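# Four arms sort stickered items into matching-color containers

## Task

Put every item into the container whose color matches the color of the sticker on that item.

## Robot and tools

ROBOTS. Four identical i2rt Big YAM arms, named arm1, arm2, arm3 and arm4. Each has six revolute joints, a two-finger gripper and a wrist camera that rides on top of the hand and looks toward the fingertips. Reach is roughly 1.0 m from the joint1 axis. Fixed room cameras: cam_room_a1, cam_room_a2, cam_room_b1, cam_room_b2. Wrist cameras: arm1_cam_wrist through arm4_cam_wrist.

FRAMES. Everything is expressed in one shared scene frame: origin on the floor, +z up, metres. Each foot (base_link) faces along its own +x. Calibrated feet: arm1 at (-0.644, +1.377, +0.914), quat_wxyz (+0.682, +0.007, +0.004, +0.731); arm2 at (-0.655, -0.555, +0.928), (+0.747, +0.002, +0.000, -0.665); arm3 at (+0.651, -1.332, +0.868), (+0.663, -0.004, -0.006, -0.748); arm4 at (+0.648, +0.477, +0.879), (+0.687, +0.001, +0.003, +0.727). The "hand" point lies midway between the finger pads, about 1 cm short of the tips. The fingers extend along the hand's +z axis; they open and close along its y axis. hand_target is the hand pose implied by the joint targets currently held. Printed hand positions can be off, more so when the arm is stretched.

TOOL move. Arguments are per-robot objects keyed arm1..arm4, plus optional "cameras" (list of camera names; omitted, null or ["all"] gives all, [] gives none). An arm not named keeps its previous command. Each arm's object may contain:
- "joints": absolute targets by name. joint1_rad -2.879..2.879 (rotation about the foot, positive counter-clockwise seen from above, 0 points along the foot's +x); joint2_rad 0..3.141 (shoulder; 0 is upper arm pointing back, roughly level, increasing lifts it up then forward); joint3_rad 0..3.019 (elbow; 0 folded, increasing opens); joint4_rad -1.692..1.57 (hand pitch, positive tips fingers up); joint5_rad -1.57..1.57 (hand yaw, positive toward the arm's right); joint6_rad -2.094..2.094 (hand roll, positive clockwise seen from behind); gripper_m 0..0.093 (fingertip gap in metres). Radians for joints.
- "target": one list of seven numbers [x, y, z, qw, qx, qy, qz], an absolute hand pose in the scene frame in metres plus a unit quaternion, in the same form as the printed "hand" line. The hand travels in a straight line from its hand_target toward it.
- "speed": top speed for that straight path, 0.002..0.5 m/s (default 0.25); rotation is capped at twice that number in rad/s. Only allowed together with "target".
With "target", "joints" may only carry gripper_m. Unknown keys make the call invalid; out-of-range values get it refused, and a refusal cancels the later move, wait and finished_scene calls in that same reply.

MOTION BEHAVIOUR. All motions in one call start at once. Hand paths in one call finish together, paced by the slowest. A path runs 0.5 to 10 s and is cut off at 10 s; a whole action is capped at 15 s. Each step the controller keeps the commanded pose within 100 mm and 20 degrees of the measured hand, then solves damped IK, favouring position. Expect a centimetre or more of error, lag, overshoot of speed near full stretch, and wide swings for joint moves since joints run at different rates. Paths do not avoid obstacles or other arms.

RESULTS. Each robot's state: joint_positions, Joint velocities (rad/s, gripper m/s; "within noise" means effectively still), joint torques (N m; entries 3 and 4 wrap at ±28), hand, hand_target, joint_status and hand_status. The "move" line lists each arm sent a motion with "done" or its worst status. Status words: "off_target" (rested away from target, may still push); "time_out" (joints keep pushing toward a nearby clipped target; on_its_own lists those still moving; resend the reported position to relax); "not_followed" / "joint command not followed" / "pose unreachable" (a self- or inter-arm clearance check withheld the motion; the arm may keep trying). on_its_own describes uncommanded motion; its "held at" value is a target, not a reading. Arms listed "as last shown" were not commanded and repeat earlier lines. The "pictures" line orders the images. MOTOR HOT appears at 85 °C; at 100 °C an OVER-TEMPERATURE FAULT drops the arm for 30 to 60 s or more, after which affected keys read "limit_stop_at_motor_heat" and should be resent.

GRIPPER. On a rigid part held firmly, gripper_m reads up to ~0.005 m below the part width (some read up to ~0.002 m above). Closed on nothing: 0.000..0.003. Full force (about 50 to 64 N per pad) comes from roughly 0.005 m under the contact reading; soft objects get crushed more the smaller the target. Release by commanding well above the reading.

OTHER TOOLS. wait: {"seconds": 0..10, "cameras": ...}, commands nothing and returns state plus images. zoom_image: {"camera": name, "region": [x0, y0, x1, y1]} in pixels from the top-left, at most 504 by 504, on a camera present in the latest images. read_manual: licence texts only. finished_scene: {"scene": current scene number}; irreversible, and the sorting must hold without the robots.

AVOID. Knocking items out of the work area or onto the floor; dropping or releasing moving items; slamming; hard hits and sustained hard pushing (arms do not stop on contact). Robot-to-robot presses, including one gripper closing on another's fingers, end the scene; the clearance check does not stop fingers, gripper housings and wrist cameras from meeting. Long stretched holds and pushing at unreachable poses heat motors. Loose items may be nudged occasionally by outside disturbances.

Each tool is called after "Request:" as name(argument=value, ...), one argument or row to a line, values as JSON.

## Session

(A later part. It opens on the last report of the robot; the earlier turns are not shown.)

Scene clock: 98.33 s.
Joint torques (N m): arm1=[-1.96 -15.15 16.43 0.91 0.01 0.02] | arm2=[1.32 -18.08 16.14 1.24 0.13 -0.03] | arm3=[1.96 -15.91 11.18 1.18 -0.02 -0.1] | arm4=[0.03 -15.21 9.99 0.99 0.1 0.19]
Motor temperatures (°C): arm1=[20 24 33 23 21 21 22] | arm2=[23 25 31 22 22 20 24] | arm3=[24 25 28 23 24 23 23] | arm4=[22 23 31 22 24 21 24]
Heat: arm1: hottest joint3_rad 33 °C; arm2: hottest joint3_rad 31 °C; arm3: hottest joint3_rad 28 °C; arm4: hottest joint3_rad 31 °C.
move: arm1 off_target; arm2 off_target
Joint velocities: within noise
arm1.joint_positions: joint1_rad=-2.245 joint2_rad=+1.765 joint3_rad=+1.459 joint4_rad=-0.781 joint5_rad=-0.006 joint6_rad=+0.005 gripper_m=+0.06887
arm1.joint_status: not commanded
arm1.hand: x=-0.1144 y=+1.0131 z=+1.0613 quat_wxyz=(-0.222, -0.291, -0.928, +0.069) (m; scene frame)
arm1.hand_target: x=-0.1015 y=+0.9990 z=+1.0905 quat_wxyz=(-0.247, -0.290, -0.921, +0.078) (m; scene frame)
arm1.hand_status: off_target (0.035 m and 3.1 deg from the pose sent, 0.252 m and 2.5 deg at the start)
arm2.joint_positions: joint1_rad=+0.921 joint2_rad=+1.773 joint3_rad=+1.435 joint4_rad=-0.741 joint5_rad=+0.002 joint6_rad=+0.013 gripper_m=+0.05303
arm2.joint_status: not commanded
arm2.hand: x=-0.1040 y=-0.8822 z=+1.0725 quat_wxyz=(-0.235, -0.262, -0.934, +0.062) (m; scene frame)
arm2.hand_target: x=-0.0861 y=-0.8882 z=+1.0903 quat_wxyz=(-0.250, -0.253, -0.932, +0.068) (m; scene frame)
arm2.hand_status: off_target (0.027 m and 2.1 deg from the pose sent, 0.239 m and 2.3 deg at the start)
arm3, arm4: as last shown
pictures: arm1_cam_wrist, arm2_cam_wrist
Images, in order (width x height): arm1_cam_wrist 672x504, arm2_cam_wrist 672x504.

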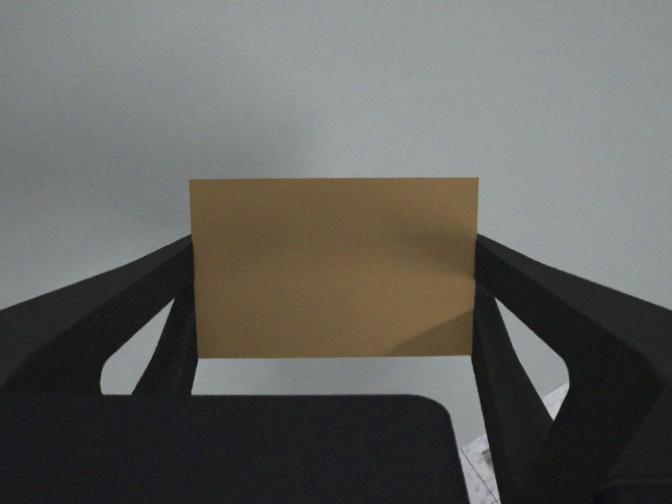

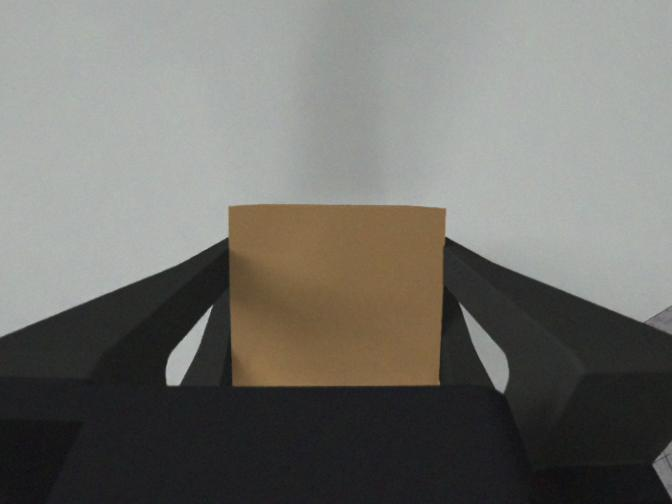

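Request:
move(
  arm1={"target":[-0.09,0.985,1.045,0.2468,0.2905,0.9212,-0.0778],"speed":0.1},
  arm2={"target":[-0.07,-0.895,1.053,0.2497,0.2533,0.9321,-0.0679],"speed":0.1},
  arm3={"joints":{"joint2_rad":0.5,"joint3_rad":0.9,"joint4_rad":-1.0}},
  arm4={"joints":{"joint2_rad":0.5,"joint3_rad":0.9,"joint4_rad":-1.0}},
  cameras=[],
)

Request:
move(
  arm1={"target":[-0.09,0.985,1.03,0.2468,0.2905,0.9212,-0.0778],"speed":0.05},
  arm2={"target":[-0.07,-0.895,1.035,0.2497,0.2533,0.9321,-0.0679],"speed":0.05},
  arm3={"joints":{"joint1_rad":-2.0}},
  arm4={"joints":{"joint1_rad":0.9}},
  cameras=["arm1_cam_wrist","arm2_cam_wrist"],
)

Scene clock: 107.70 s.
Joint torques (N m): arm1=[-2.37 -14.92 14.99 1.74 -0.05 -0.02] | arm2=[1.61 -17.85 15.43 2.41 0.13 0] | arm3=[2.2 1.38 8.99 2.07 -0.02 -0.11] | arm4=[0.44 0.97 8.96 1.59 0.11 0.18]
Motor temperatures (°C): arm1=[20 25 33 23 21 21 22] | arm2=[23 25 32 22 22 20 24] | arm3=[24 25 28 23 24 23 23] | arm4=[22 23 31 22 24 21 24]
Heat: arm1: hottest joint3_rad 33 °C; arm2: hottest joint3_rad 32 °C; arm3: hottest joint3_rad 28 °C; arm4: hottest joint3_rad 31 °C.
move: arm1 off_target; arm2 off_target; arm3 done; arm4 done
Joint velocities: within noise
arm1.joint_positions: joint1_rad=-2.249 joint2_rad=+1.836 joint3_rad=+1.460 joint4_rad=-0.715 joint5_rad=-0.008 joint6_rad=+0.004 gripper_m=+0.06887
arm1.joint_status: not commanded
arm1.hand: x=-0.1038 y=+1.0026 z=+1.0245 quat_wxyz=(-0.221, -0.292, -0.928, +0.068) (m; scene frame)
arm1.hand_target: x=-0.0913 y=+0.9857 z=+1.0455 quat_wxyz=(-0.247, -0.291, -0.921, +0.078) (m; scene frame)
arm1.hand_status: off_target (0.030 m and 3.3 deg from the pose sent, 0.041 m and 3.1 deg at the start)
arm2.joint_positions: joint1_rad=+0.923 joint2_rad=+1.834 joint3_rad=+1.440 joint4_rad=-0.701 joint5_rad=+0.004 joint6_rad=+0.013 gripper_m=+0.05303
arm2.joint_status: not commanded
arm2.hand: x=-0.0943 y=-0.8865 z=+1.0412 quat_wxyz=(-0.228, -0.262, -0.936, +0.061) (m; scene frame)
arm2.hand_target: x=-0.0715 y=-0.8941 z=+1.0533 quat_wxyz=(-0.250, -0.253, -0.932, +0.068) (m; scene frame)
arm2.hand_status: off_target (0.028 m and 2.9 deg from the pose sent, 0.041 m and 2.1 deg at the start)
arm3.joint_positions: joint1_rad=+1.237 joint2_rad=+0.495 joint3_rad=+0.906 joint4_rad=-1.009 joint5_rad=+0.002 joint6_rad=+0.005 gripper_m=+0.09398
arm3.joint_status: all done
arm3.hand: x=+0.8966 y=-1.4473 z=+1.2538 quat_wxyz=(-0.458, -0.199, -0.860, +0.111) (m; scene frame)
arm3.hand_target: x=+0.9006 y=-1.4451 z=+1.2509 quat_wxyz=(-0.457, -0.191, -0.862, +0.108) (m; scene frame)
arm3.hand_status: not commanded
arm4.joint_positions: joint1_rad=-1.148 joint2_rad=+0.497 joint3_rad=+0.900 joint4_rad=-1.011 joint5_rad=+0.000 joint6_rad=-0.012 gripper_m=+0.09398
arm4.joint_status: all done
arm4.hand: x=+0.8935 y=+0.6050 z=+1.2576 quat_wxyz=(-0.448, +0.216, -0.861, -0.106) (m; scene frame)
arm4.hand_target: x=+0.8958 y=+0.6054 z=+1.2591 quat_wxyz=(-0.451, +0.210, -0.861, -0.109) (m; scene frame)
arm4.hand_status: not commanded
pictures: none
No camera images: "cameras" was empty.

Scene clock: 110.13 s.
Joint torques (N m): arm1=[-2.84 -13.74 13.24 1.78 -0.07 -0.04] | arm2=[1.38 -17.32 13.59 2.45 0.11 -0.01] | arm3=[0.56 1.08 9.03 2.03 -0.07 -0.1] | arm4=[0.85 0.97 8.84 1.66 0.13 0.12]
Motor temperatures (°C): arm1=[20 25 33 23 21 21 22] | arm2=[23 25 32 22 22 20 24] | arm3=[24 25 28 23 24 23 23] | arm4=[22 23 31 22 24 21 24]
Heat: arm1: hottest joint3_rad 33 °C; arm2: hottest joint3_rad 32 °C; arm3: hottest joint3_rad 28 °C; arm4: hottest joint3_rad 31 °C.
move: arm1 off_target; arm2 off_target; arm3 done; arm4 done
Joint velocities: within noise
arm1.joint_positions: joint1_rad=-2.249 joint2_rad=+1.843 joint3_rad=+1.460 joint4_rad=-0.682 joint5_rad=-0.008 joint6_rad=+0.004 gripper_m=+0.06887
arm1.joint_status: not commanded
arm1.hand: x=-0.0980 y=+0.9986 z=+1.0236 quat_wxyz=(-0.233, -0.291, -0.925, +0.072) (m; scene frame)
arm1.hand_target: x=-0.0906 y=+0.9852 z=+1.0303 quat_wxyz=(-0.247, -0.291, -0.921, +0.078) (m; scene frame)
arm1.hand_status: off_target (0.017 m and 1.8 deg from the pose sent, 0.023 m and 3.3 deg at the start)
arm2.joint_positions: joint1_rad=+0.923 joint2_rad=+1.846 joint3_rad=+1.440 joint4_rad=-0.660 joint5_rad=+0.004 joint6_rad=+0.013 gripper_m=+0.05303
arm2.joint_status: not commanded
arm2.hand: x=-0.0867 y=-0.8906 z=+1.0387 quat_wxyz=(-0.241, -0.261, -0.933, +0.064) (m; scene frame)
arm2.hand_target: x=-0.0707 y=-0.8944 z=+1.0351 quat_wxyz=(-0.250, -0.253, -0.932, +0.068) (m; scene frame)
arm2.hand_status: off_target (0.018 m and 1.3 deg from the pose sent, 0.026 m and 2.9 deg at the start)
arm3.joint_positions: joint1_rad=-1.990 joint2_rad=+0.496 joint3_rad=+0.906 joint4_rad=-1.009 joint5_rad=+0.002 joint6_rad=+0.005 gripper_m=+0.09402
arm3.joint_status: all done
arm3.hand: x=+0.4155 y=-1.1846 z=+1.2495 quat_wxyz=(+0.119, -0.853, +0.241, +0.448) (m; scene frame)
arm3.hand_target: x=+0.4148 y=-1.1813 z=+1.2466 quat_wxyz=(+0.121, -0.852, +0.243, +0.447) (m; scene frame)
arm3.hand_status: not commanded
arm4.joint_positions: joint1_rad=+0.897 joint2_rad=+0.497 joint3_rad=+0.900 joint4_rad=-1.011 joint5_rad=-0.001 joint6_rad=-0.011 gripper_m=+0.09400
arm4.joint_status: all done
arm4.hand: x=+0.4258 y=+0.6378 z=+1.2598 quat_wxyz=(-0.140, +0.845, -0.265, -0.442) (m; scene frame)
arm4.hand_target: x=+0.4238 y=+0.6387 z=+1.2612 quat_wxyz=(-0.139, +0.842, -0.269, -0.446) (m; scene frame)
arm4.hand_status: not commanded
pictures: arm1_cam_wrist, arm2_cam_wrist
Images, in order (width x height): arm1_cam_wrist 672x504, arm2_cam_wrist 672x504.

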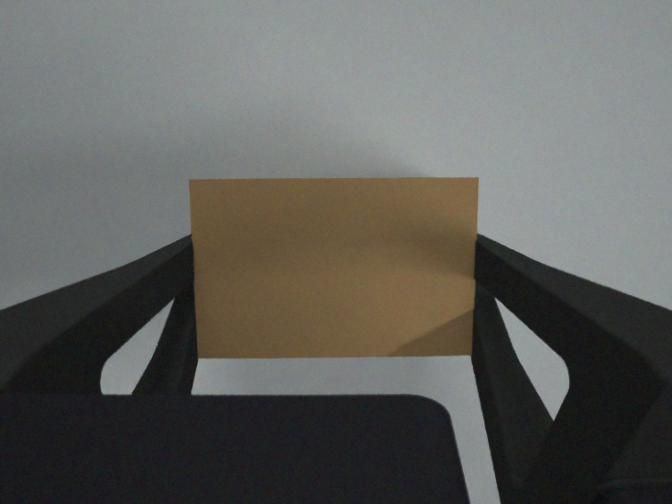

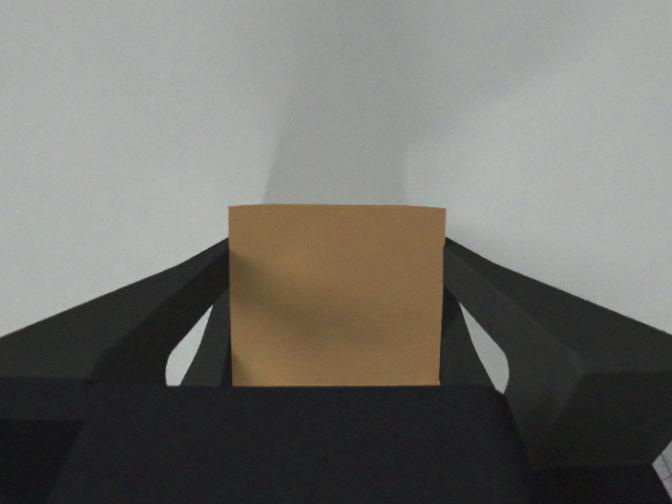

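Request:
move(
  arm1={"joints":{"gripper_m":0.09}},
  arm2={"joints":{"gripper_m":0.085}},
  cameras=["arm1_cam_wrist","arm2_cam_wrist"],
)

Request:
move(
  arm1={"target":[-0.14,1.02,1.075,0.2468,0.2905,0.9212,-0.0778],"speed":0.15},
  arm2={"target":[-0.14,-0.86,1.08,0.2497,0.2533,0.9321,-0.0679],"speed":0.15},
  arm4={"target":[0.3,0.72,1.14,0.1151,-0.8811,0.2778,0.3650],"speed":0.4},
  arm3={"target":[0.27,-1.10,1.14,0.1023,-0.8903,0.2469,0.3688],"speed":0.4},
  cameras=["arm1_cam_wrist","arm2_cam_wrist"],
)

Request:
move(
  arm1={"target":[-0.36,1.178,1.085,0.2468,0.2905,0.9212,-0.0778],"speed":0.3},
  arm2={"target":[-0.34,-0.74,1.085,0.2497,0.2533,0.9321,-0.0679],"speed":0.3},
  arm4={"target":[0.02,0.92,1.14,0.1151,-0.8811,0.2778,0.3650],"speed":0.3},
  arm3={"target":[0.04,-0.965,1.14,0.1023,-0.8903,0.2469,0.3688],"speed":0.3},
  cameras=["arm3_cam_wrist","arm4_cam_wrist"],
)

Scene clock: 118.93 s.
Joint torques (N m): arm1=[-2.67 -14.74 13.34 1.98 -0.05 -0.03] | arm2=[1.38 -17.26 13.56 2.5 0.12 0] | arm3=[0.44 1.03 9.06 2.02 -0.06 -0.1] | arm4=[1.26 0.79 8.94 1.65 0.12 0.12]
Motor temperatures (°C): arm1=[20 25 33 23 21 21 22] | arm2=[23 25 32 22 22 20 24] | arm3=[24 24 28 23 24 23 23] | arm4=[22 23 32 22 24 21 24]
Heat: arm1: hottest joint3_rad 33 °C; arm2: hottest joint3_rad 32 °C; arm3: hottest joint3_rad 28 °C; arm4: hottest joint3_rad 32 °C.
move: arm1 done; arm2 done
Joint velocities: within noise
arm1.joint_positions: joint1_rad=-2.249 joint2_rad=+1.843 joint3_rad=+1.460 joint4_rad=-0.682 joint5_rad=-0.008 joint6_rad=+0.004 gripper_m=+0.08996
arm1.joint_status: all done
arm1.hand: x=-0.0980 y=+0.9986 z=+1.0236 quat_wxyz=(-0.233, -0.291, -0.925, +0.072) (m; scene frame)
arm1.hand_target: x=-0.0906 y=+0.9852 z=+1.0303 quat_wxyz=(-0.247, -0.291, -0.921, +0.078) (m; scene frame)
arm1.hand_status: not commanded
arm2.joint_positions: joint1_rad=+0.923 joint2_rad=+1.846 joint3_rad=+1.440 joint4_rad=-0.660 joint5_rad=+0.004 joint6_rad=+0.013 gripper_m=+0.08493
arm2.joint_status: all done
arm2.hand: x=-0.0867 y=-0.8906 z=+1.0387 quat_wxyz=(-0.241, -0.261, -0.933, +0.064) (m; scene frame)
arm2.hand_target: x=-0.0707 y=-0.8944 z=+1.0351 quat_wxyz=(-0.250, -0.253, -0.932, +0.068) (m; scene frame)
arm2.hand_status: not commanded
arm3, arm4: as last shown
pictures: arm1_cam_wrist, arm2_cam_wrist
Images, in order (width x height): arm1_cam_wrist 672x504, arm2_cam_wrist 672x504.

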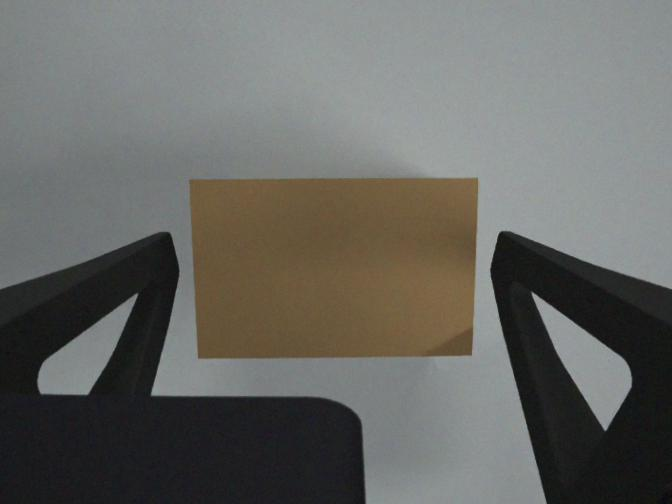

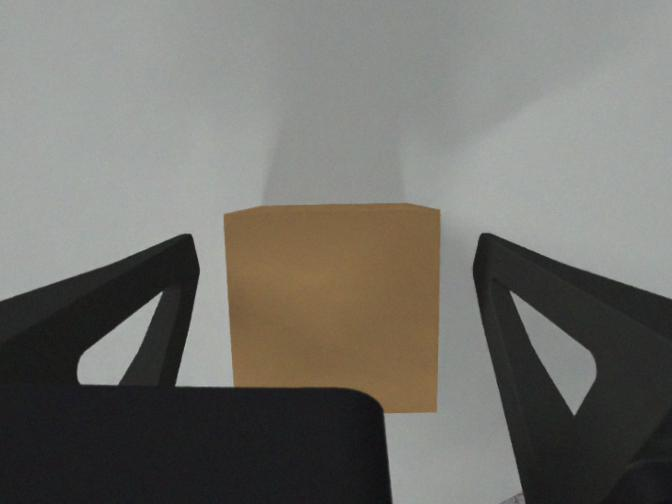

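Scene clock: 120.30 s.
Joint torques (N m): arm1=[-2.84 -14.21 11 0.84 -0.06 -0.06] | arm2=[0.73 -17.26 9.85 1.26 -0.09 -0.06] | arm3=[1.85 -8.41 14.05 1.99 0.12 -0.11] | arm4=[1.73 -8 11.32 1.7 0.19 0.17]
Motor temperatures (°C): arm1=[20 25 33 23 21 21 22] | arm2=[23 25 32 22 22 20 24] | arm3=[24 24 28 23 24 23 23] | arm4=[22 23 32 22 24 21 24]
Heat: arm1: hottest joint3_rad 33 °C; arm2: hottest joint3_rad 32 °C; arm3: hottest joint3_rad 28 °C; arm4: hottest joint3_rad 32 °C.
move: arm1 done; arm2 off_target; arm3 off_target; arm4 off_target
Joint velocities: within noise
arm1.joint_positions: joint1_rad=-2.249 joint2_rad=+1.677 joint3_rad=+1.350 joint4_rad=-0.705 joint5_rad=-0.009 joint6_rad=+0.002 gripper_m=+0.08996
arm1.joint_status: not commanded
arm1.hand: x=-0.1344 y=+1.0245 z=+1.0712 quat_wxyz=(-0.248, -0.289, -0.922, +0.076) (m; scene frame)
arm1.hand_target: x=-0.1400 y=+1.0199 z=+1.0750 quat_wxyz=(-0.247, -0.291, -0.921, +0.078) (m; scene frame)
arm1.hand_status: done (0.008 m and 0.3 deg from the pose sent, 0.070 m and 1.8 deg at the start)
arm2.joint_positions: joint1_rad=+0.923 joint2_rad=+1.647 joint3_rad=+1.295 joint4_rad=-0.664 joint5_rad=+0.004 joint6_rad=+0.010 gripper_m=+0.08493
arm2.joint_status: not commanded
arm2.hand: x=-0.1331 y=-0.8636 z=+1.0902 quat_wxyz=(-0.264, -0.258, -0.927, +0.071) (m; scene frame)
arm2.hand_target: x=-0.1399 y=-0.8600 z=+1.0802 quat_wxyz=(-0.250, -0.253, -0.932, +0.068) (m; scene frame)
arm2.hand_status: off_target (0.013 m and 1.9 deg from the pose sent, 0.074 m and 1.3 deg at the start)
arm3.joint_positions: joint1_rad=-1.990 joint2_rad=+1.042 joint3_rad=+0.872 joint4_rad=-0.682 joint5_rad=+0.011 joint6_rad=+0.005 gripper_m=+0.09402
arm3.joint_status: not commanded
arm3.hand: x=+0.2850 y=-1.1064 z=+1.1059 quat_wxyz=(+0.092, -0.902, +0.256, +0.335) (m; scene frame)
arm3.hand_target: x=+0.2717 y=-1.1009 z=+1.1402 quat_wxyz=(+0.102, -0.890, +0.247, +0.369) (m; scene frame)
arm3.hand_status: off_target (0.038 m and 4.4 deg from the pose sent, 0.201 m and 10.3 deg at the start)
arm4.joint_positions: joint1_rad=+0.907 joint2_rad=+1.004 joint3_rad=+0.831 joint4_rad=-0.674 joint5_rad=+0.008 joint6_rad=-0.010 gripper_m=+0.09400
arm4.joint_status: not commanded
arm4.hand: x=+0.3093 y=+0.7166 z=+1.1165 quat_wxyz=(-0.109, +0.893, -0.278, -0.338) (m; scene frame)
arm4.hand_target: x=+0.3008 y=+0.7194 z=+1.1400 quat_wxyz=(-0.115, +0.881, -0.278, -0.365) (m; scene frame)
arm4.hand_status: off_target (0.026 m and 3.4 deg from the pose sent, 0.192 m and 10.3 deg at the start)
pictures: arm1_cam_wrist, arm2_cam_wrist
Images, in order (width x height): arm1_cam_wrist 672x504, arm2_cam_wrist 672x504.

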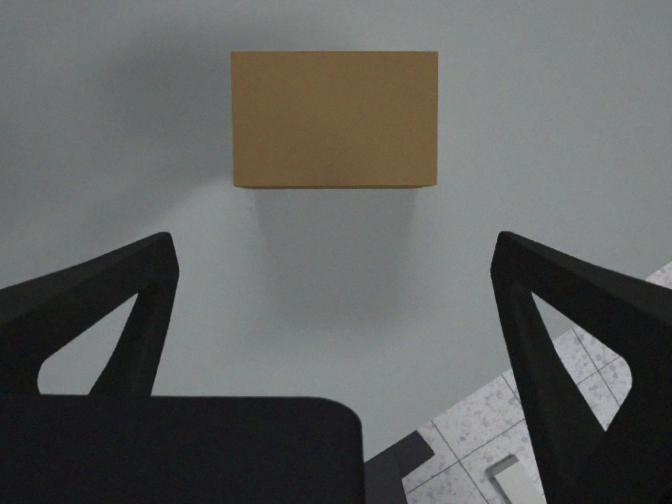

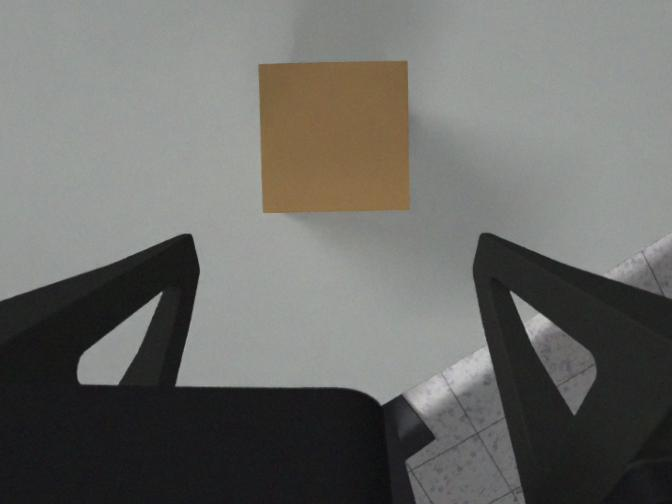

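Scene clock: 122.20 s.
Joint torques (N m): arm1=[-2.78 -1.49 11.66 0.83 -0.04 -0.04] | arm2=[1.14 -6.95 10.21 1.31 0.08 0] | arm3=[2.08 -19.43 14.53 1.02 0.11 -0.11] | arm4=[0.62 -22.01 13.38 0.73 -0.02 0.11]
Motor temperatures (°C): arm1=[20 25 33 23 21 21 22] | arm2=[23 25 32 22 22 20 24] | arm3=[24 24 29 23 24 23 23] | arm4=[22 23 32 22 24 21 24]
Heat: arm1: hottest joint3_rad 33 °C; arm2: hottest joint3_rad 32 °C; arm3: hottest joint3_rad 29 °C; arm4: hottest joint3_rad 32 °C.
move: arm1 done; arm2 done; arm3 off_target; arm4 off_target
Joint velocities: within noise
arm1.joint_positions: joint1_rad=-2.249 joint2_rad=+0.916 joint3_rad=+0.688 joint4_rad=-0.798 joint5_rad=-0.009 joint6_rad=+0.002 gripper_m=+0.08996
arm1.joint_status: not commanded
arm1.hand: x=-0.3577 y=+1.1805 z=+1.0849 quat_wxyz=(-0.251, -0.289, -0.921, +0.077) (m; scene frame)
arm1.hand_target: x=-0.3601 y=+1.1780 z=+1.0850 quat_wxyz=(-0.247, -0.291, -0.921, +0.078) (m; scene frame)
arm1.hand_status: done (0.003 m and 0.5 deg from the pose sent, 0.273 m and 0.3 deg at the start)
arm2.joint_positions: joint1_rad=+0.923 joint2_rad=+1.013 joint3_rad=+0.711 joint4_rad=-0.720 joint5_rad=+0.004 joint6_rad=+0.010 gripper_m=+0.08493
arm2.joint_status: not commanded
arm2.hand: x=-0.3353 y=-0.7450 z=+1.0925 quat_wxyz=(-0.262, -0.258, -0.927, +0.070) (m; scene frame)
arm2.hand_target: x=-0.3399 y=-0.7401 z=+1.0851 quat_wxyz=(-0.250, -0.253, -0.932, +0.068) (m; scene frame)
arm2.hand_status: done (0.010 m and 1.6 deg from the pose sent, 0.241 m and 1.9 deg at the start)
arm3.joint_positions: joint1_rad=-1.990 joint2_rad=+1.737 joint3_rad=+1.578 joint4_rad=-0.661 joint5_rad=+0.012 joint6_rad=+0.005 gripper_m=+0.09402
arm3.joint_status: not commanded
arm3.hand: x=+0.0545 y=-0.9680 z=+1.1144 quat_wxyz=(+0.096, -0.896, +0.255, +0.350) (m; scene frame)
arm3.hand_target: x=+0.0413 y=-0.9657 z=+1.1401 quat_wxyz=(+0.102, -0.890, +0.247, +0.369) (m; scene frame)
arm3.hand_status: off_target (0.030 m and 2.5 deg from the pose sent, 0.285 m and 4.4 deg at the start)
arm4.joint_positions: joint1_rad=+0.907 joint2_rad=+1.898 joint3_rad=+1.776 joint4_rad=-0.693 joint5_rad=+0.007 joint6_rad=-0.010 gripper_m=+0.09400
arm4.joint_status: not commanded
arm4.hand: x=+0.0296 y=+0.9110 z=+1.1221 quat_wxyz=(-0.113, +0.887, -0.276, -0.352) (m; scene frame)
arm4.hand_target: x=+0.0209 y=+0.9193 z=+1.1401 quat_wxyz=(-0.115, +0.881, -0.278, -0.366) (m; scene frame)
arm4.hand_status: off_target (0.022 m and 1.7 deg from the pose sent, 0.354 m and 3.4 deg at the start)
pictures: arm3_cam_wrist, arm4_cam_wrist
Images, in order (width x height): arm3_cam_wrist 672x504, arm4_cam_wrist 672x504.

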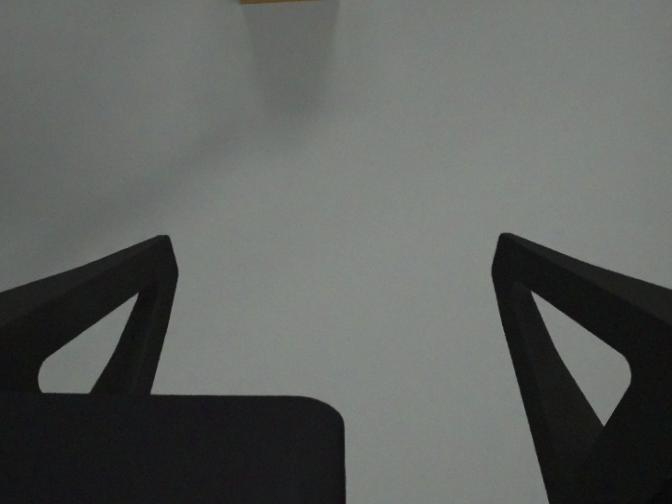

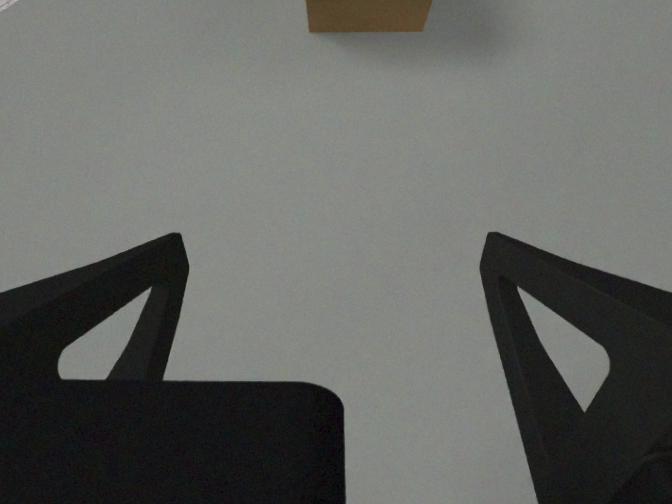

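Request:
move(
  arm1={"joints":{"joint2_rad":0.5,"joint3_rad":1.0,"joint4_rad":-1.5}},
  arm2={"joints":{"joint2_rad":0.5,"joint3_rad":1.0,"joint4_rad":-1.5}},
  arm4={"target":[-0.068,1.01,1.07,0.1151,-0.8811,0.2778,0.3650],"speed":0.2},
  arm3={"target":[-0.084,-0.927,1.085,0.0990,-0.8924,0.2391,0.3696],"speed":0.2},
  cameras=["arm3_cam_wrist","arm4_cam_wrist"],
)

Scene clock: 139.73 s.
Joint torques (N m): arm1=[-2.08 4.54 11.54 0.94 -0.04 0.03] | arm2=[1.14 1.67 11.1 1.31 0.08 0.01] | arm3=[2.43 -25.11 14.69 0.99 0.12 0.01] | arm4=[0.91 -27.28 13.49 0.75 -0.05 -0.1]
Motor temperatures (°C): arm1=[20 24 35 23 21 21 22] | arm2=[23 25 32 22 22 20 23] | arm3=[24 25 32 23 24 23 23] | arm4=[22 25 35 22 24 21 24]
Heat: arm1: hottest joint3_rad 35 °C; arm2: hottest joint3_rad 32 °C; arm3: hottest joint3_rad 32 °C; arm4: hottest joint3_rad 35 °C.
move: arm1 done; arm2 done; arm3 off_target; arm4 off_target
Joint velocities: within noise
arm1.joint_positions: joint1_rad=-2.249 joint2_rad=+0.493 joint3_rad=+0.987 joint4_rad=-1.491 joint5_rad=-0.009 joint6_rad=+0.002 gripper_m=+0.08996
arm1.joint_status: all done
arm1.hand: x=-0.4818 y=+1.2685 z=+1.2556 quat_wxyz=(-0.264, -0.287, -0.917, +0.082) (m; scene frame)
arm1.hand_target: x=-0.4827 y=+1.2670 z=+1.2591 quat_wxyz=(-0.262, -0.289, -0.917, +0.083) (m; scene frame)
arm1.hand_status: not commanded
arm2.joint_positions: joint1_rad=+0.923 joint2_rad=+0.490 joint3_rad=+0.992 joint4_rad=-1.486 joint5_rad=+0.004 joint6_rad=+0.010 gripper_m=+0.08493
arm2.joint_status: all done
arm2.hand: x=-0.4920 y=-0.6538 z=+1.2759 quat_wxyz=(-0.279, -0.257, -0.922, +0.075) (m; scene frame)
arm2.hand_target: x=-0.4919 y=-0.6529 z=+1.2759 quat_wxyz=(-0.272, -0.252, -0.926, +0.074) (m; scene frame)
arm2.hand_status: not commanded
arm3.joint_positions: joint1_rad=-1.955 joint2_rad=+2.116 joint3_rad=+2.014 joint4_rad=-0.715 joint5_rad=+0.026 joint6_rad=+0.006 gripper_m=+0.09402
arm3.joint_status: not commanded
arm3.hand: x=-0.0684 y=-0.9255 z=+1.0621 quat_wxyz=(+0.097, -0.899, +0.242, +0.351) (m; scene frame)
arm3.hand_target: x=-0.0826 y=-0.9279 z=+1.0851 quat_wxyz=(+0.099, -0.892, +0.239, +0.370) (m; scene frame)
arm3.hand_status: off_target (0.028 m and 2.3 deg from the pose sent, 0.147 m and 2.9 deg at the start)
arm4.joint_positions: joint1_rad=+0.876 joint2_rad=+2.327 joint3_rad=+2.322 joint4_rad=-0.802 joint5_rad=-0.014 joint6_rad=-0.012 gripper_m=+0.09400
arm4.joint_status: not commanded
arm4.hand: x=-0.0618 y=+1.0025 z=+1.0600 quat_wxyz=(-0.111, +0.883, -0.284, -0.357) (m; scene frame)
arm4.hand_target: x=-0.0673 y=+1.0095 z=+1.0700 quat_wxyz=(-0.115, +0.881, -0.278, -0.366) (m; scene frame)
arm4.hand_status: off_target (0.014 m and 1.3 deg from the pose sent, 0.148 m and 1.7 deg at the start)
pictures: arm3_cam_wrist, arm4_cam_wrist
Images, in order (width x height): arm3_cam_wrist 672x504, arm4_cam_wrist 672x504.

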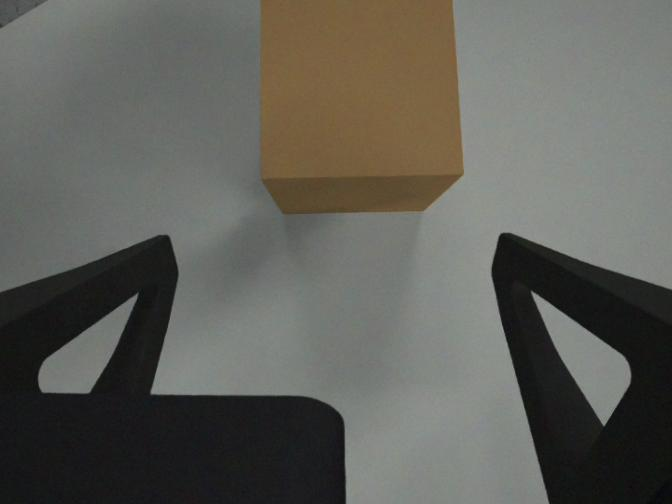

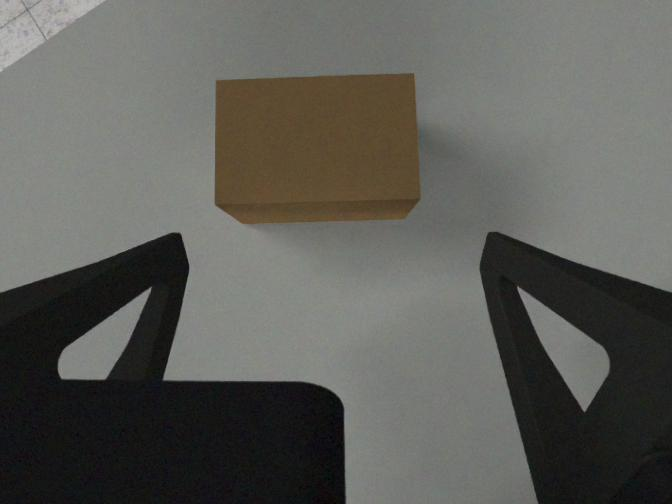

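Request:
move(
  arm4={"target":[-0.102,1.03,1.018,0.1151,-0.8811,0.2778,0.3650],"speed":0.12},
  arm3={"target":[-0.117,-0.899,1.032,0.0990,-0.8924,0.2391,0.3696],"speed":0.12},
  cameras=["arm3_cam_wrist","arm4_cam_wrist"],
)

Scene clock: 147.90 s.
Joint torques (N m): arm1=[-2.84 4.07 11.33 0.95 -0.06 -0.05] | arm2=[1.38 1.67 11.08 1.33 0.08 0] | arm3=[1.55 -25.47 14.2 1.61 0.03 -0.1] | arm4=[1.08 -28.1 13.56 0.68 -0.02 -0.02]
Motor temperatures (°C): arm1=[20 24 34 23 21 21 22] | arm2=[23 25 32 22 22 20 23] | arm3=[24 26 33 23 24 23 23] | arm4=[22 26 36 22 24 21 24]
Heat: arm1: hottest joint3_rad 34 °C; arm2: hottest joint3_rad 32 °C; arm3: hottest joint3_rad 33 °C; arm4: hottest joint3_rad 36 °C.
move: arm3 off_target; arm4 done
Joint velocities: within noise
arm1, arm2: as last shown
arm2.hand_target: x=-0.4919 y=-0.6530 z=+1.2759 quat_wxyz=(-0.272, -0.252, -0.926, +0.074) (m; scene frame)
arm3.joint_positions: joint1_rad=-1.956 joint2_rad=+2.264 joint3_rad=+2.170 joint4_rad=-0.713 joint5_rad=+0.020 joint6_rad=+0.009 gripper_m=+0.09400
arm3.joint_status: not commanded
arm3.hand: x=-0.1053 y=-0.9061 z=+1.0260 quat_wxyz=(+0.095, -0.897, +0.242, +0.357) (m; scene frame)
arm3.hand_target: x=-0.1161 y=-0.8996 z=+1.0321 quat_wxyz=(+0.099, -0.892, +0.239, +0.370) (m; scene frame)
arm3.hand_status: off_target (0.015 m and 1.7 deg from the pose sent, 0.063 m and 2.3 deg at the start)
arm4.joint_positions: joint1_rad=+0.877 joint2_rad=+2.523 joint3_rad=+2.586 joint4_rad=-0.851 joint5_rad=-0.011 joint6_rad=-0.015 gripper_m=+0.09400
arm4.joint_status: not commanded
arm4.hand: x=-0.0953 y=+1.0264 z=+1.0249 quat_wxyz=(-0.115, +0.880, -0.282, -0.364) (m; scene frame)
arm4.hand_target: x=-0.1012 y=+1.0294 z=+1.0180 quat_wxyz=(-0.116, +0.881, -0.278, -0.366) (m; scene frame)
arm4.hand_status: done (0.010 m and 0.5 deg from the pose sent, 0.064 m and 1.3 deg at the start)
pictures: arm3_cam_wrist, arm4_cam_wrist
Images, in order (width x height): arm3_cam_wrist 672x504, arm4_cam_wrist 672x504.

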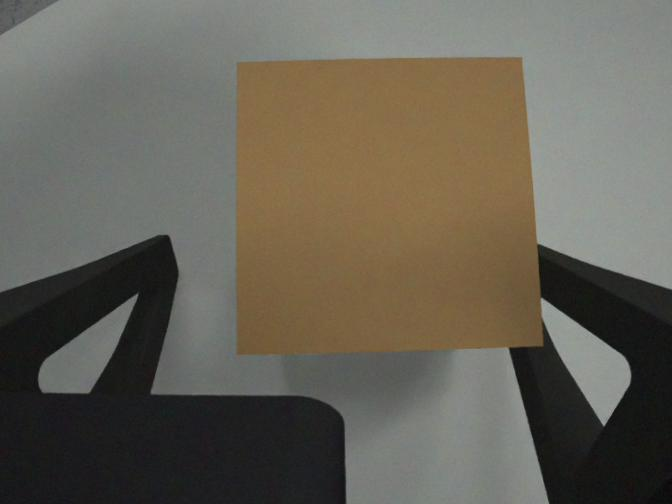

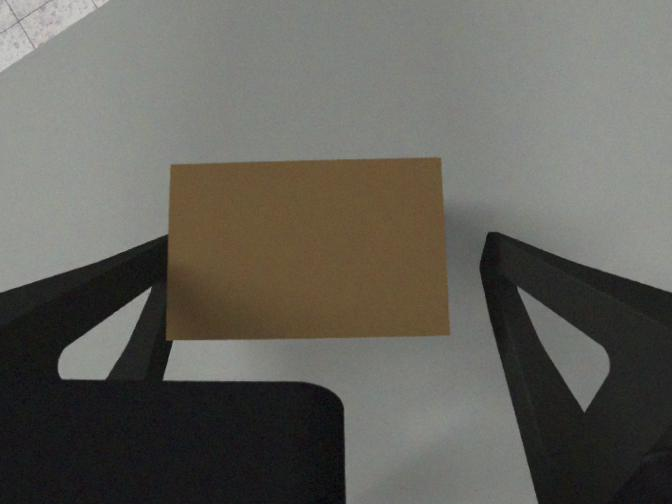

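Request:
move(
  arm4={"target":[-0.107,1.024,1.016,0.1151,-0.8811,0.2778,0.3650],"speed":0.1},
  arm3={"target":[-0.122,-0.885,1.032,0.0990,-0.8924,0.2391,0.3696],"speed":0.1},
  cameras=["arm3_cam_wrist","arm4_cam_wrist"],
)

Scene clock: 155.47 s.
Joint torques (N m): arm1=[-2.67 4.25 11.54 1.01 0 -0.05] | arm2=[1.26 1.79 11.11 1.33 0.09 0] | arm3=[0.73 -25.82 14.68 1.02 -0.09 -0.13] | arm4=[1.38 -27.75 13.42 0.73 0.19 0.02]
Motor temperatures (°C): arm1=[20 24 34 23 21 21 22] | arm2=[23 25 32 22 22 20 23] | arm3=[24 26 34 23 24 23 23] | arm4=[22 28 37 22 24 21 24]
Heat: arm1: hottest joint3_rad 34 °C; arm2: hottest joint3_rad 32 °C; arm3: hottest joint3_rad 34 °C; arm4: hottest joint3_rad 37 °C.
move: arm3 off_target; arm4 off_target
Joint velocities: within noise
arm1, arm2: as last shown
arm3.joint_positions: joint1_rad=-1.956 joint2_rad=+2.307 joint3_rad=+2.244 joint4_rad=-0.733 joint5_rad=+0.014 joint6_rad=+0.003 gripper_m=+0.09400
arm3.joint_status: not commanded
arm3.hand: x=-0.1172 y=-0.9006 z=+1.0265 quat_wxyz=(+0.094, -0.896, +0.238, +0.362) (m; scene frame)
arm3.hand_target: x=-0.1209 y=-0.8857 z=+1.0319 quat_wxyz=(+0.099, -0.892, +0.239, +0.370) (m; scene frame)
arm3.hand_status: off_target (0.017 m and 1.1 deg from the pose sent, 0.028 m and 1.7 deg at the start)
arm4.joint_positions: joint1_rad=+0.880 joint2_rad=+2.525 joint3_rad=+2.586 joint4_rad=-0.852 joint5_rad=-0.011 joint6_rad=-0.015 gripper_m=+0.09400
arm4.joint_status: not commanded
arm4.hand: x=-0.0969 y=+1.0242 z=+1.0234 quat_wxyz=(-0.114, +0.881, -0.281, -0.364) (m; scene frame)
arm4.hand_target: x=-0.1062 y=+1.0232 z=+1.0159 quat_wxyz=(-0.115, +0.881, -0.278, -0.366) (m; scene frame)
arm4.hand_status: off_target (0.013 m and 0.4 deg from the pose sent, 0.015 m and 0.5 deg at the start)
pictures: arm3_cam_wrist, arm4_cam_wrist
Images, in order (width x height): arm3_cam_wrist 672x504, arm4_cam_wrist 672x504.

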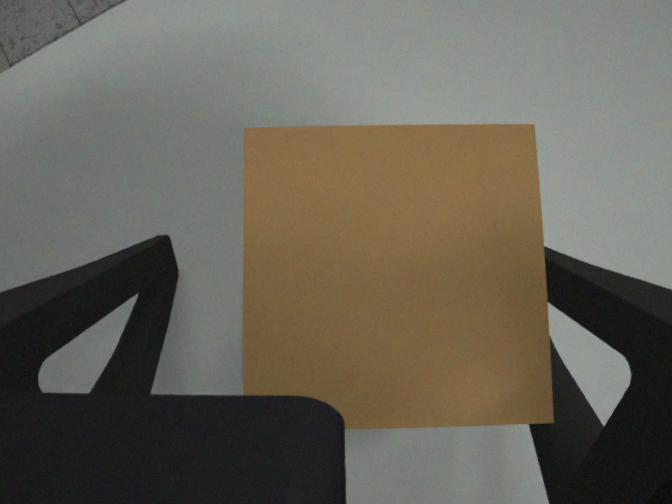

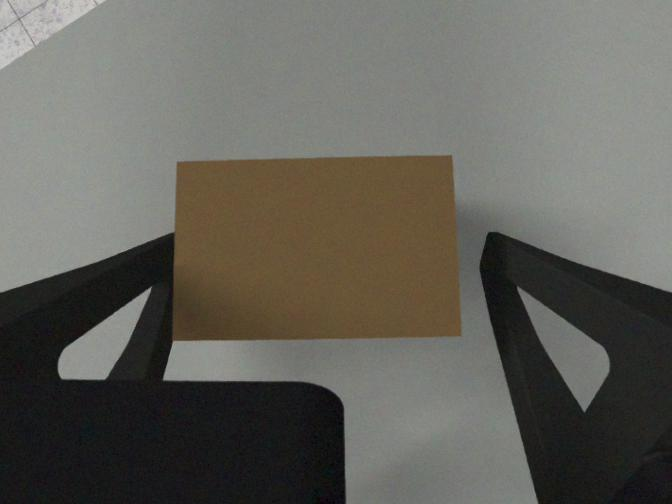

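Request:
move(
  arm4={"target":[-0.109,1.02,1.004,0.1151,-0.8811,0.2778,0.3650],"speed":0.1},
  arm3={"joints":{"joint1_rad":-1.987}},
  cameras=["arm3_cam_wrist","arm4_cam_wrist"],
)

Scene clock: 160.70 s.
Joint torques (N m): arm1=[-2.43 4.13 11.55 0.95 -0.01 -0.09] | arm2=[1.2 1.79 11.11 1.33 0.08 0] | arm3=[0.56 -25.82 14.69 1.02 -0.02 -0.11] | arm4=[1.49 -28.63 10.14 1.78 0.23 0.08]
Motor temperatures (°C): arm1=[20 24 34 23 21 21 22] | arm2=[23 25 32 22 22 20 23] | arm3=[24 26 34 23 24 23 23] | arm4=[22 28 38 22 24 21 24]
Heat: arm1: hottest joint3_rad 34 °C; arm2: hottest joint3_rad 32 °C; arm3: hottest joint3_rad 34 °C; arm4: hottest joint3_rad 38 °C.
move: arm3 done; arm4 off_target
Joint velocities: within noise
arm1, arm2: as last shown
arm3.joint_positions: joint1_rad=-1.972 joint2_rad=+2.307 joint3_rad=+2.244 joint4_rad=-0.733 joint5_rad=+0.012 joint6_rad=+0.002 gripper_m=+0.09400
arm3.joint_status: all done
arm3.hand: x=-0.1103 y=-0.8883 z=+1.0265 quat_wxyz=(+0.097, -0.895, +0.244, +0.361) (m; scene frame)
arm3.hand_target: x=-0.1128 y=-0.8718 z=+1.0319 quat_wxyz=(+0.103, -0.890, +0.247, +0.369) (m; scene frame)
arm3.hand_status: not commanded
arm4.joint_positions: joint1_rad=+0.886 joint2_rad=+2.525 joint3_rad=+2.586 joint4_rad=-0.844 joint5_rad=-0.007 joint6_rad=-0.015 gripper_m=+0.09400
arm4.joint_status: not commanded
arm4.hand: x=-0.1009 y=+1.0209 z=+1.0248 quat_wxyz=(-0.116, +0.880, -0.278, -0.367) (m; scene frame)
arm4.hand_target: x=-0.1080 y=+1.0192 z=+1.0043 quat_wxyz=(-0.115, +0.881, -0.278, -0.365) (m; scene frame)
arm4.hand_status: off_target (0.022 m and 0.3 deg from the pose sent, 0.023 m and 0.4 deg at the start)
pictures: arm3_cam_wrist, arm4_cam_wrist
Images, in order (width x height): arm3_cam_wrist 672x504, arm4_cam_wrist 672x504.

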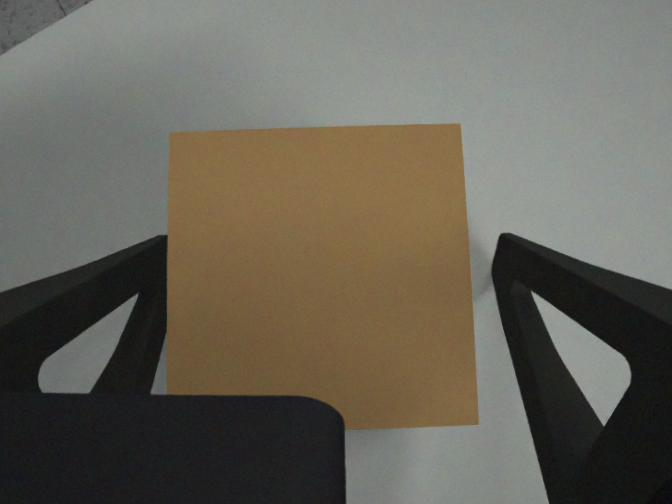

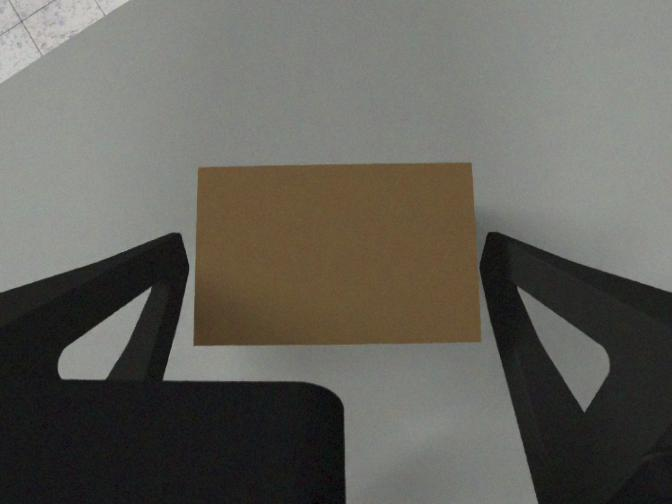

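Good. Close both.

Request:
move(
  arm4={"joints":{"gripper_m":0.04}},
  arm3={"joints":{"gripper_m":0.03}},
  cameras=["arm3_cam_wrist","arm4_cam_wrist"],
)

Request:
move(
  arm4={"target":[0.02,0.945,1.13,0.1151,-0.8811,0.2778,0.3650],"speed":0.2},
  arm3={"target":[0.02,-0.972,1.13,0.1005,-0.8913,0.2430,0.3692],"speed":0.2},
  cameras=["arm3_cam_wrist","arm4_cam_wrist"],
)

Scene clock: 165.50 s.
Joint torques (N m): arm1=[-2.49 4.13 11.47 0.83 0 -0.03] | arm2=[1.32 1.79 11.11 1.33 0.08 0] | arm3=[0.44 -25.88 14.65 0.96 -0.01 -0.11] | arm4=[1.26 -28.28 10.1 1.74 0.17 0.07]
Motor temperatures (°C): arm1=[20 24 34 23 21 21 22] | arm2=[23 25 32 22 22 20 23] | arm3=[24 26 35 23 24 23 23] | arm4=[22 28 37 22 24 21 24]
Heat: arm1: hottest joint3_rad 34 °C; arm2: hottest joint3_rad 32 °C; arm3: hottest joint3_rad 35 °C; arm4: hottest joint3_rad 37 °C.
move: arm3 off_target; arm4 off_target
Joint velocities: within noise
arm1, arm2: as last shown
arm3.joint_positions: joint1_rad=-1.972 joint2_rad=+2.307 joint3_rad=+2.244 joint4_rad=-0.733 joint5_rad=+0.012 joint6_rad=+0.002 gripper_m=+0.05315
arm3.joint_status: gripper_m off_target (ended at +0.05318, target +0.03000)
arm3.hand: x=-0.1103 y=-0.8884 z=+1.0265 quat_wxyz=(+0.096, -0.895, +0.244, +0.362) (m; scene frame)
arm3.hand_target: x=-0.1129 y=-0.8719 z=+1.0319 quat_wxyz=(+0.103, -0.890, +0.247, +0.369) (m; scene frame)
arm3.hand_status: not commanded
arm4.joint_positions: joint1_rad=+0.886 joint2_rad=+2.525 joint3_rad=+2.586 joint4_rad=-0.843 joint5_rad=-0.006 joint6_rad=-0.015 gripper_m=+0.06944
arm4.joint_status: gripper_m off_target (ended at +0.06946, target +0.04000)
arm4.hand: x=-0.1009 y=+1.0211 z=+1.0249 quat_wxyz=(-0.116, +0.880, -0.278, -0.367) (m; scene frame)
arm4.hand_target: x=-0.1080 y=+1.0193 z=+1.0043 quat_wxyz=(-0.115, +0.881, -0.278, -0.365) (m; scene frame)
arm4.hand_status: not commanded
pictures: arm3_cam_wrist, arm4_cam_wrist
Images, in order (width x height): arm3_cam_wrist 672x504, arm4_cam_wrist 672x504.

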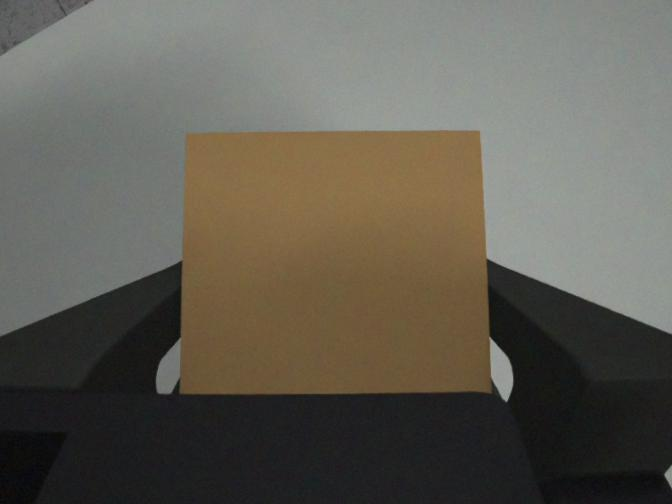

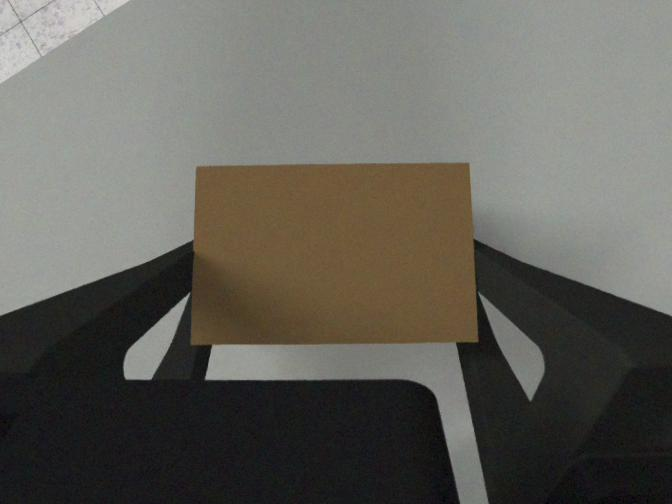

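Scene clock: 167.27 s.
Joint torques (N m): arm1=[-2.32 4.31 11.37 0.87 -0.01 -0.04] | arm2=[1.26 1.85 11.14 1.33 0.08 0] | arm3=[2.49 -21.42 9.54 1.81 0.13 0.02] | arm4=[0.44 -23.94 9.51 1.58 -0.08 -0.07]
Motor temperatures (°C): arm1=[20 24 34 23 21 21 22] | arm2=[23 25 32 22 22 20 23] | arm3=[24 26 35 23 24 23 23] | arm4=[22 28 37 22 24 21 25]
Heat: arm1: hottest joint3_rad 34 °C; arm2: hottest joint3_rad 32 °C; arm3: hottest joint3_rad 35 °C; arm4: hottest joint3_rad 37 °C.
move: arm3 off_target; arm4 done
Joint velocities: within noise
arm1, arm2: as last shown
arm3.joint_positions: joint1_rad=-1.972 joint2_rad=+1.791 joint3_rad=+1.673 joint4_rad=-0.670 joint5_rad=+0.023 joint6_rad=+0.003 gripper_m=+0.05315
arm3.joint_status: not commanded
arm3.hand: x=+0.0258 y=-0.9633 z=+1.1274 quat_wxyz=(+0.102, -0.893, +0.247, +0.364) (m; scene frame)
arm3.hand_target: x=+0.0201 y=-0.9720 z=+1.1300 quat_wxyz=(+0.100, -0.891, +0.243, +0.369) (m; scene frame)
arm3.hand_status: off_target (0.011 m and 0.8 deg from the pose sent, 0.186 m and 1.1 deg at the start)
arm4.joint_positions: joint1_rad=+0.879 joint2_rad=+1.958 joint3_rad=+1.878 joint4_rad=-0.719 joint5_rad=-0.014 joint6_rad=-0.016 gripper_m=+0.06944
arm4.joint_status: not commanded
arm4.hand: x=+0.0199 y=+0.9395 z=+1.1291 quat_wxyz=(-0.112, +0.882, -0.281, -0.360) (m; scene frame)
arm4.hand_target: x=+0.0201 y=+0.9450 z=+1.1301 quat_wxyz=(-0.115, +0.881, -0.278, -0.365) (m; scene frame)
arm4.hand_status: done (0.006 m and 0.7 deg from the pose sent, 0.177 m and 0.3 deg at the start)
pictures: arm3_cam_wrist, arm4_cam_wrist
Images, in order (width x height): arm3_cam_wrist 672x504, arm4_cam_wrist 672x504.

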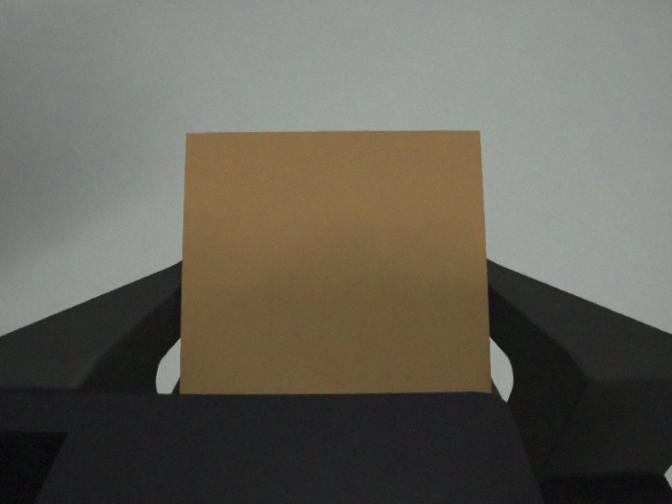

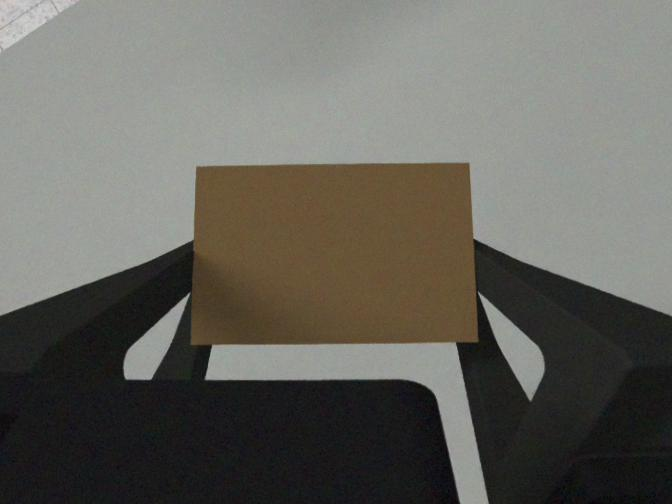

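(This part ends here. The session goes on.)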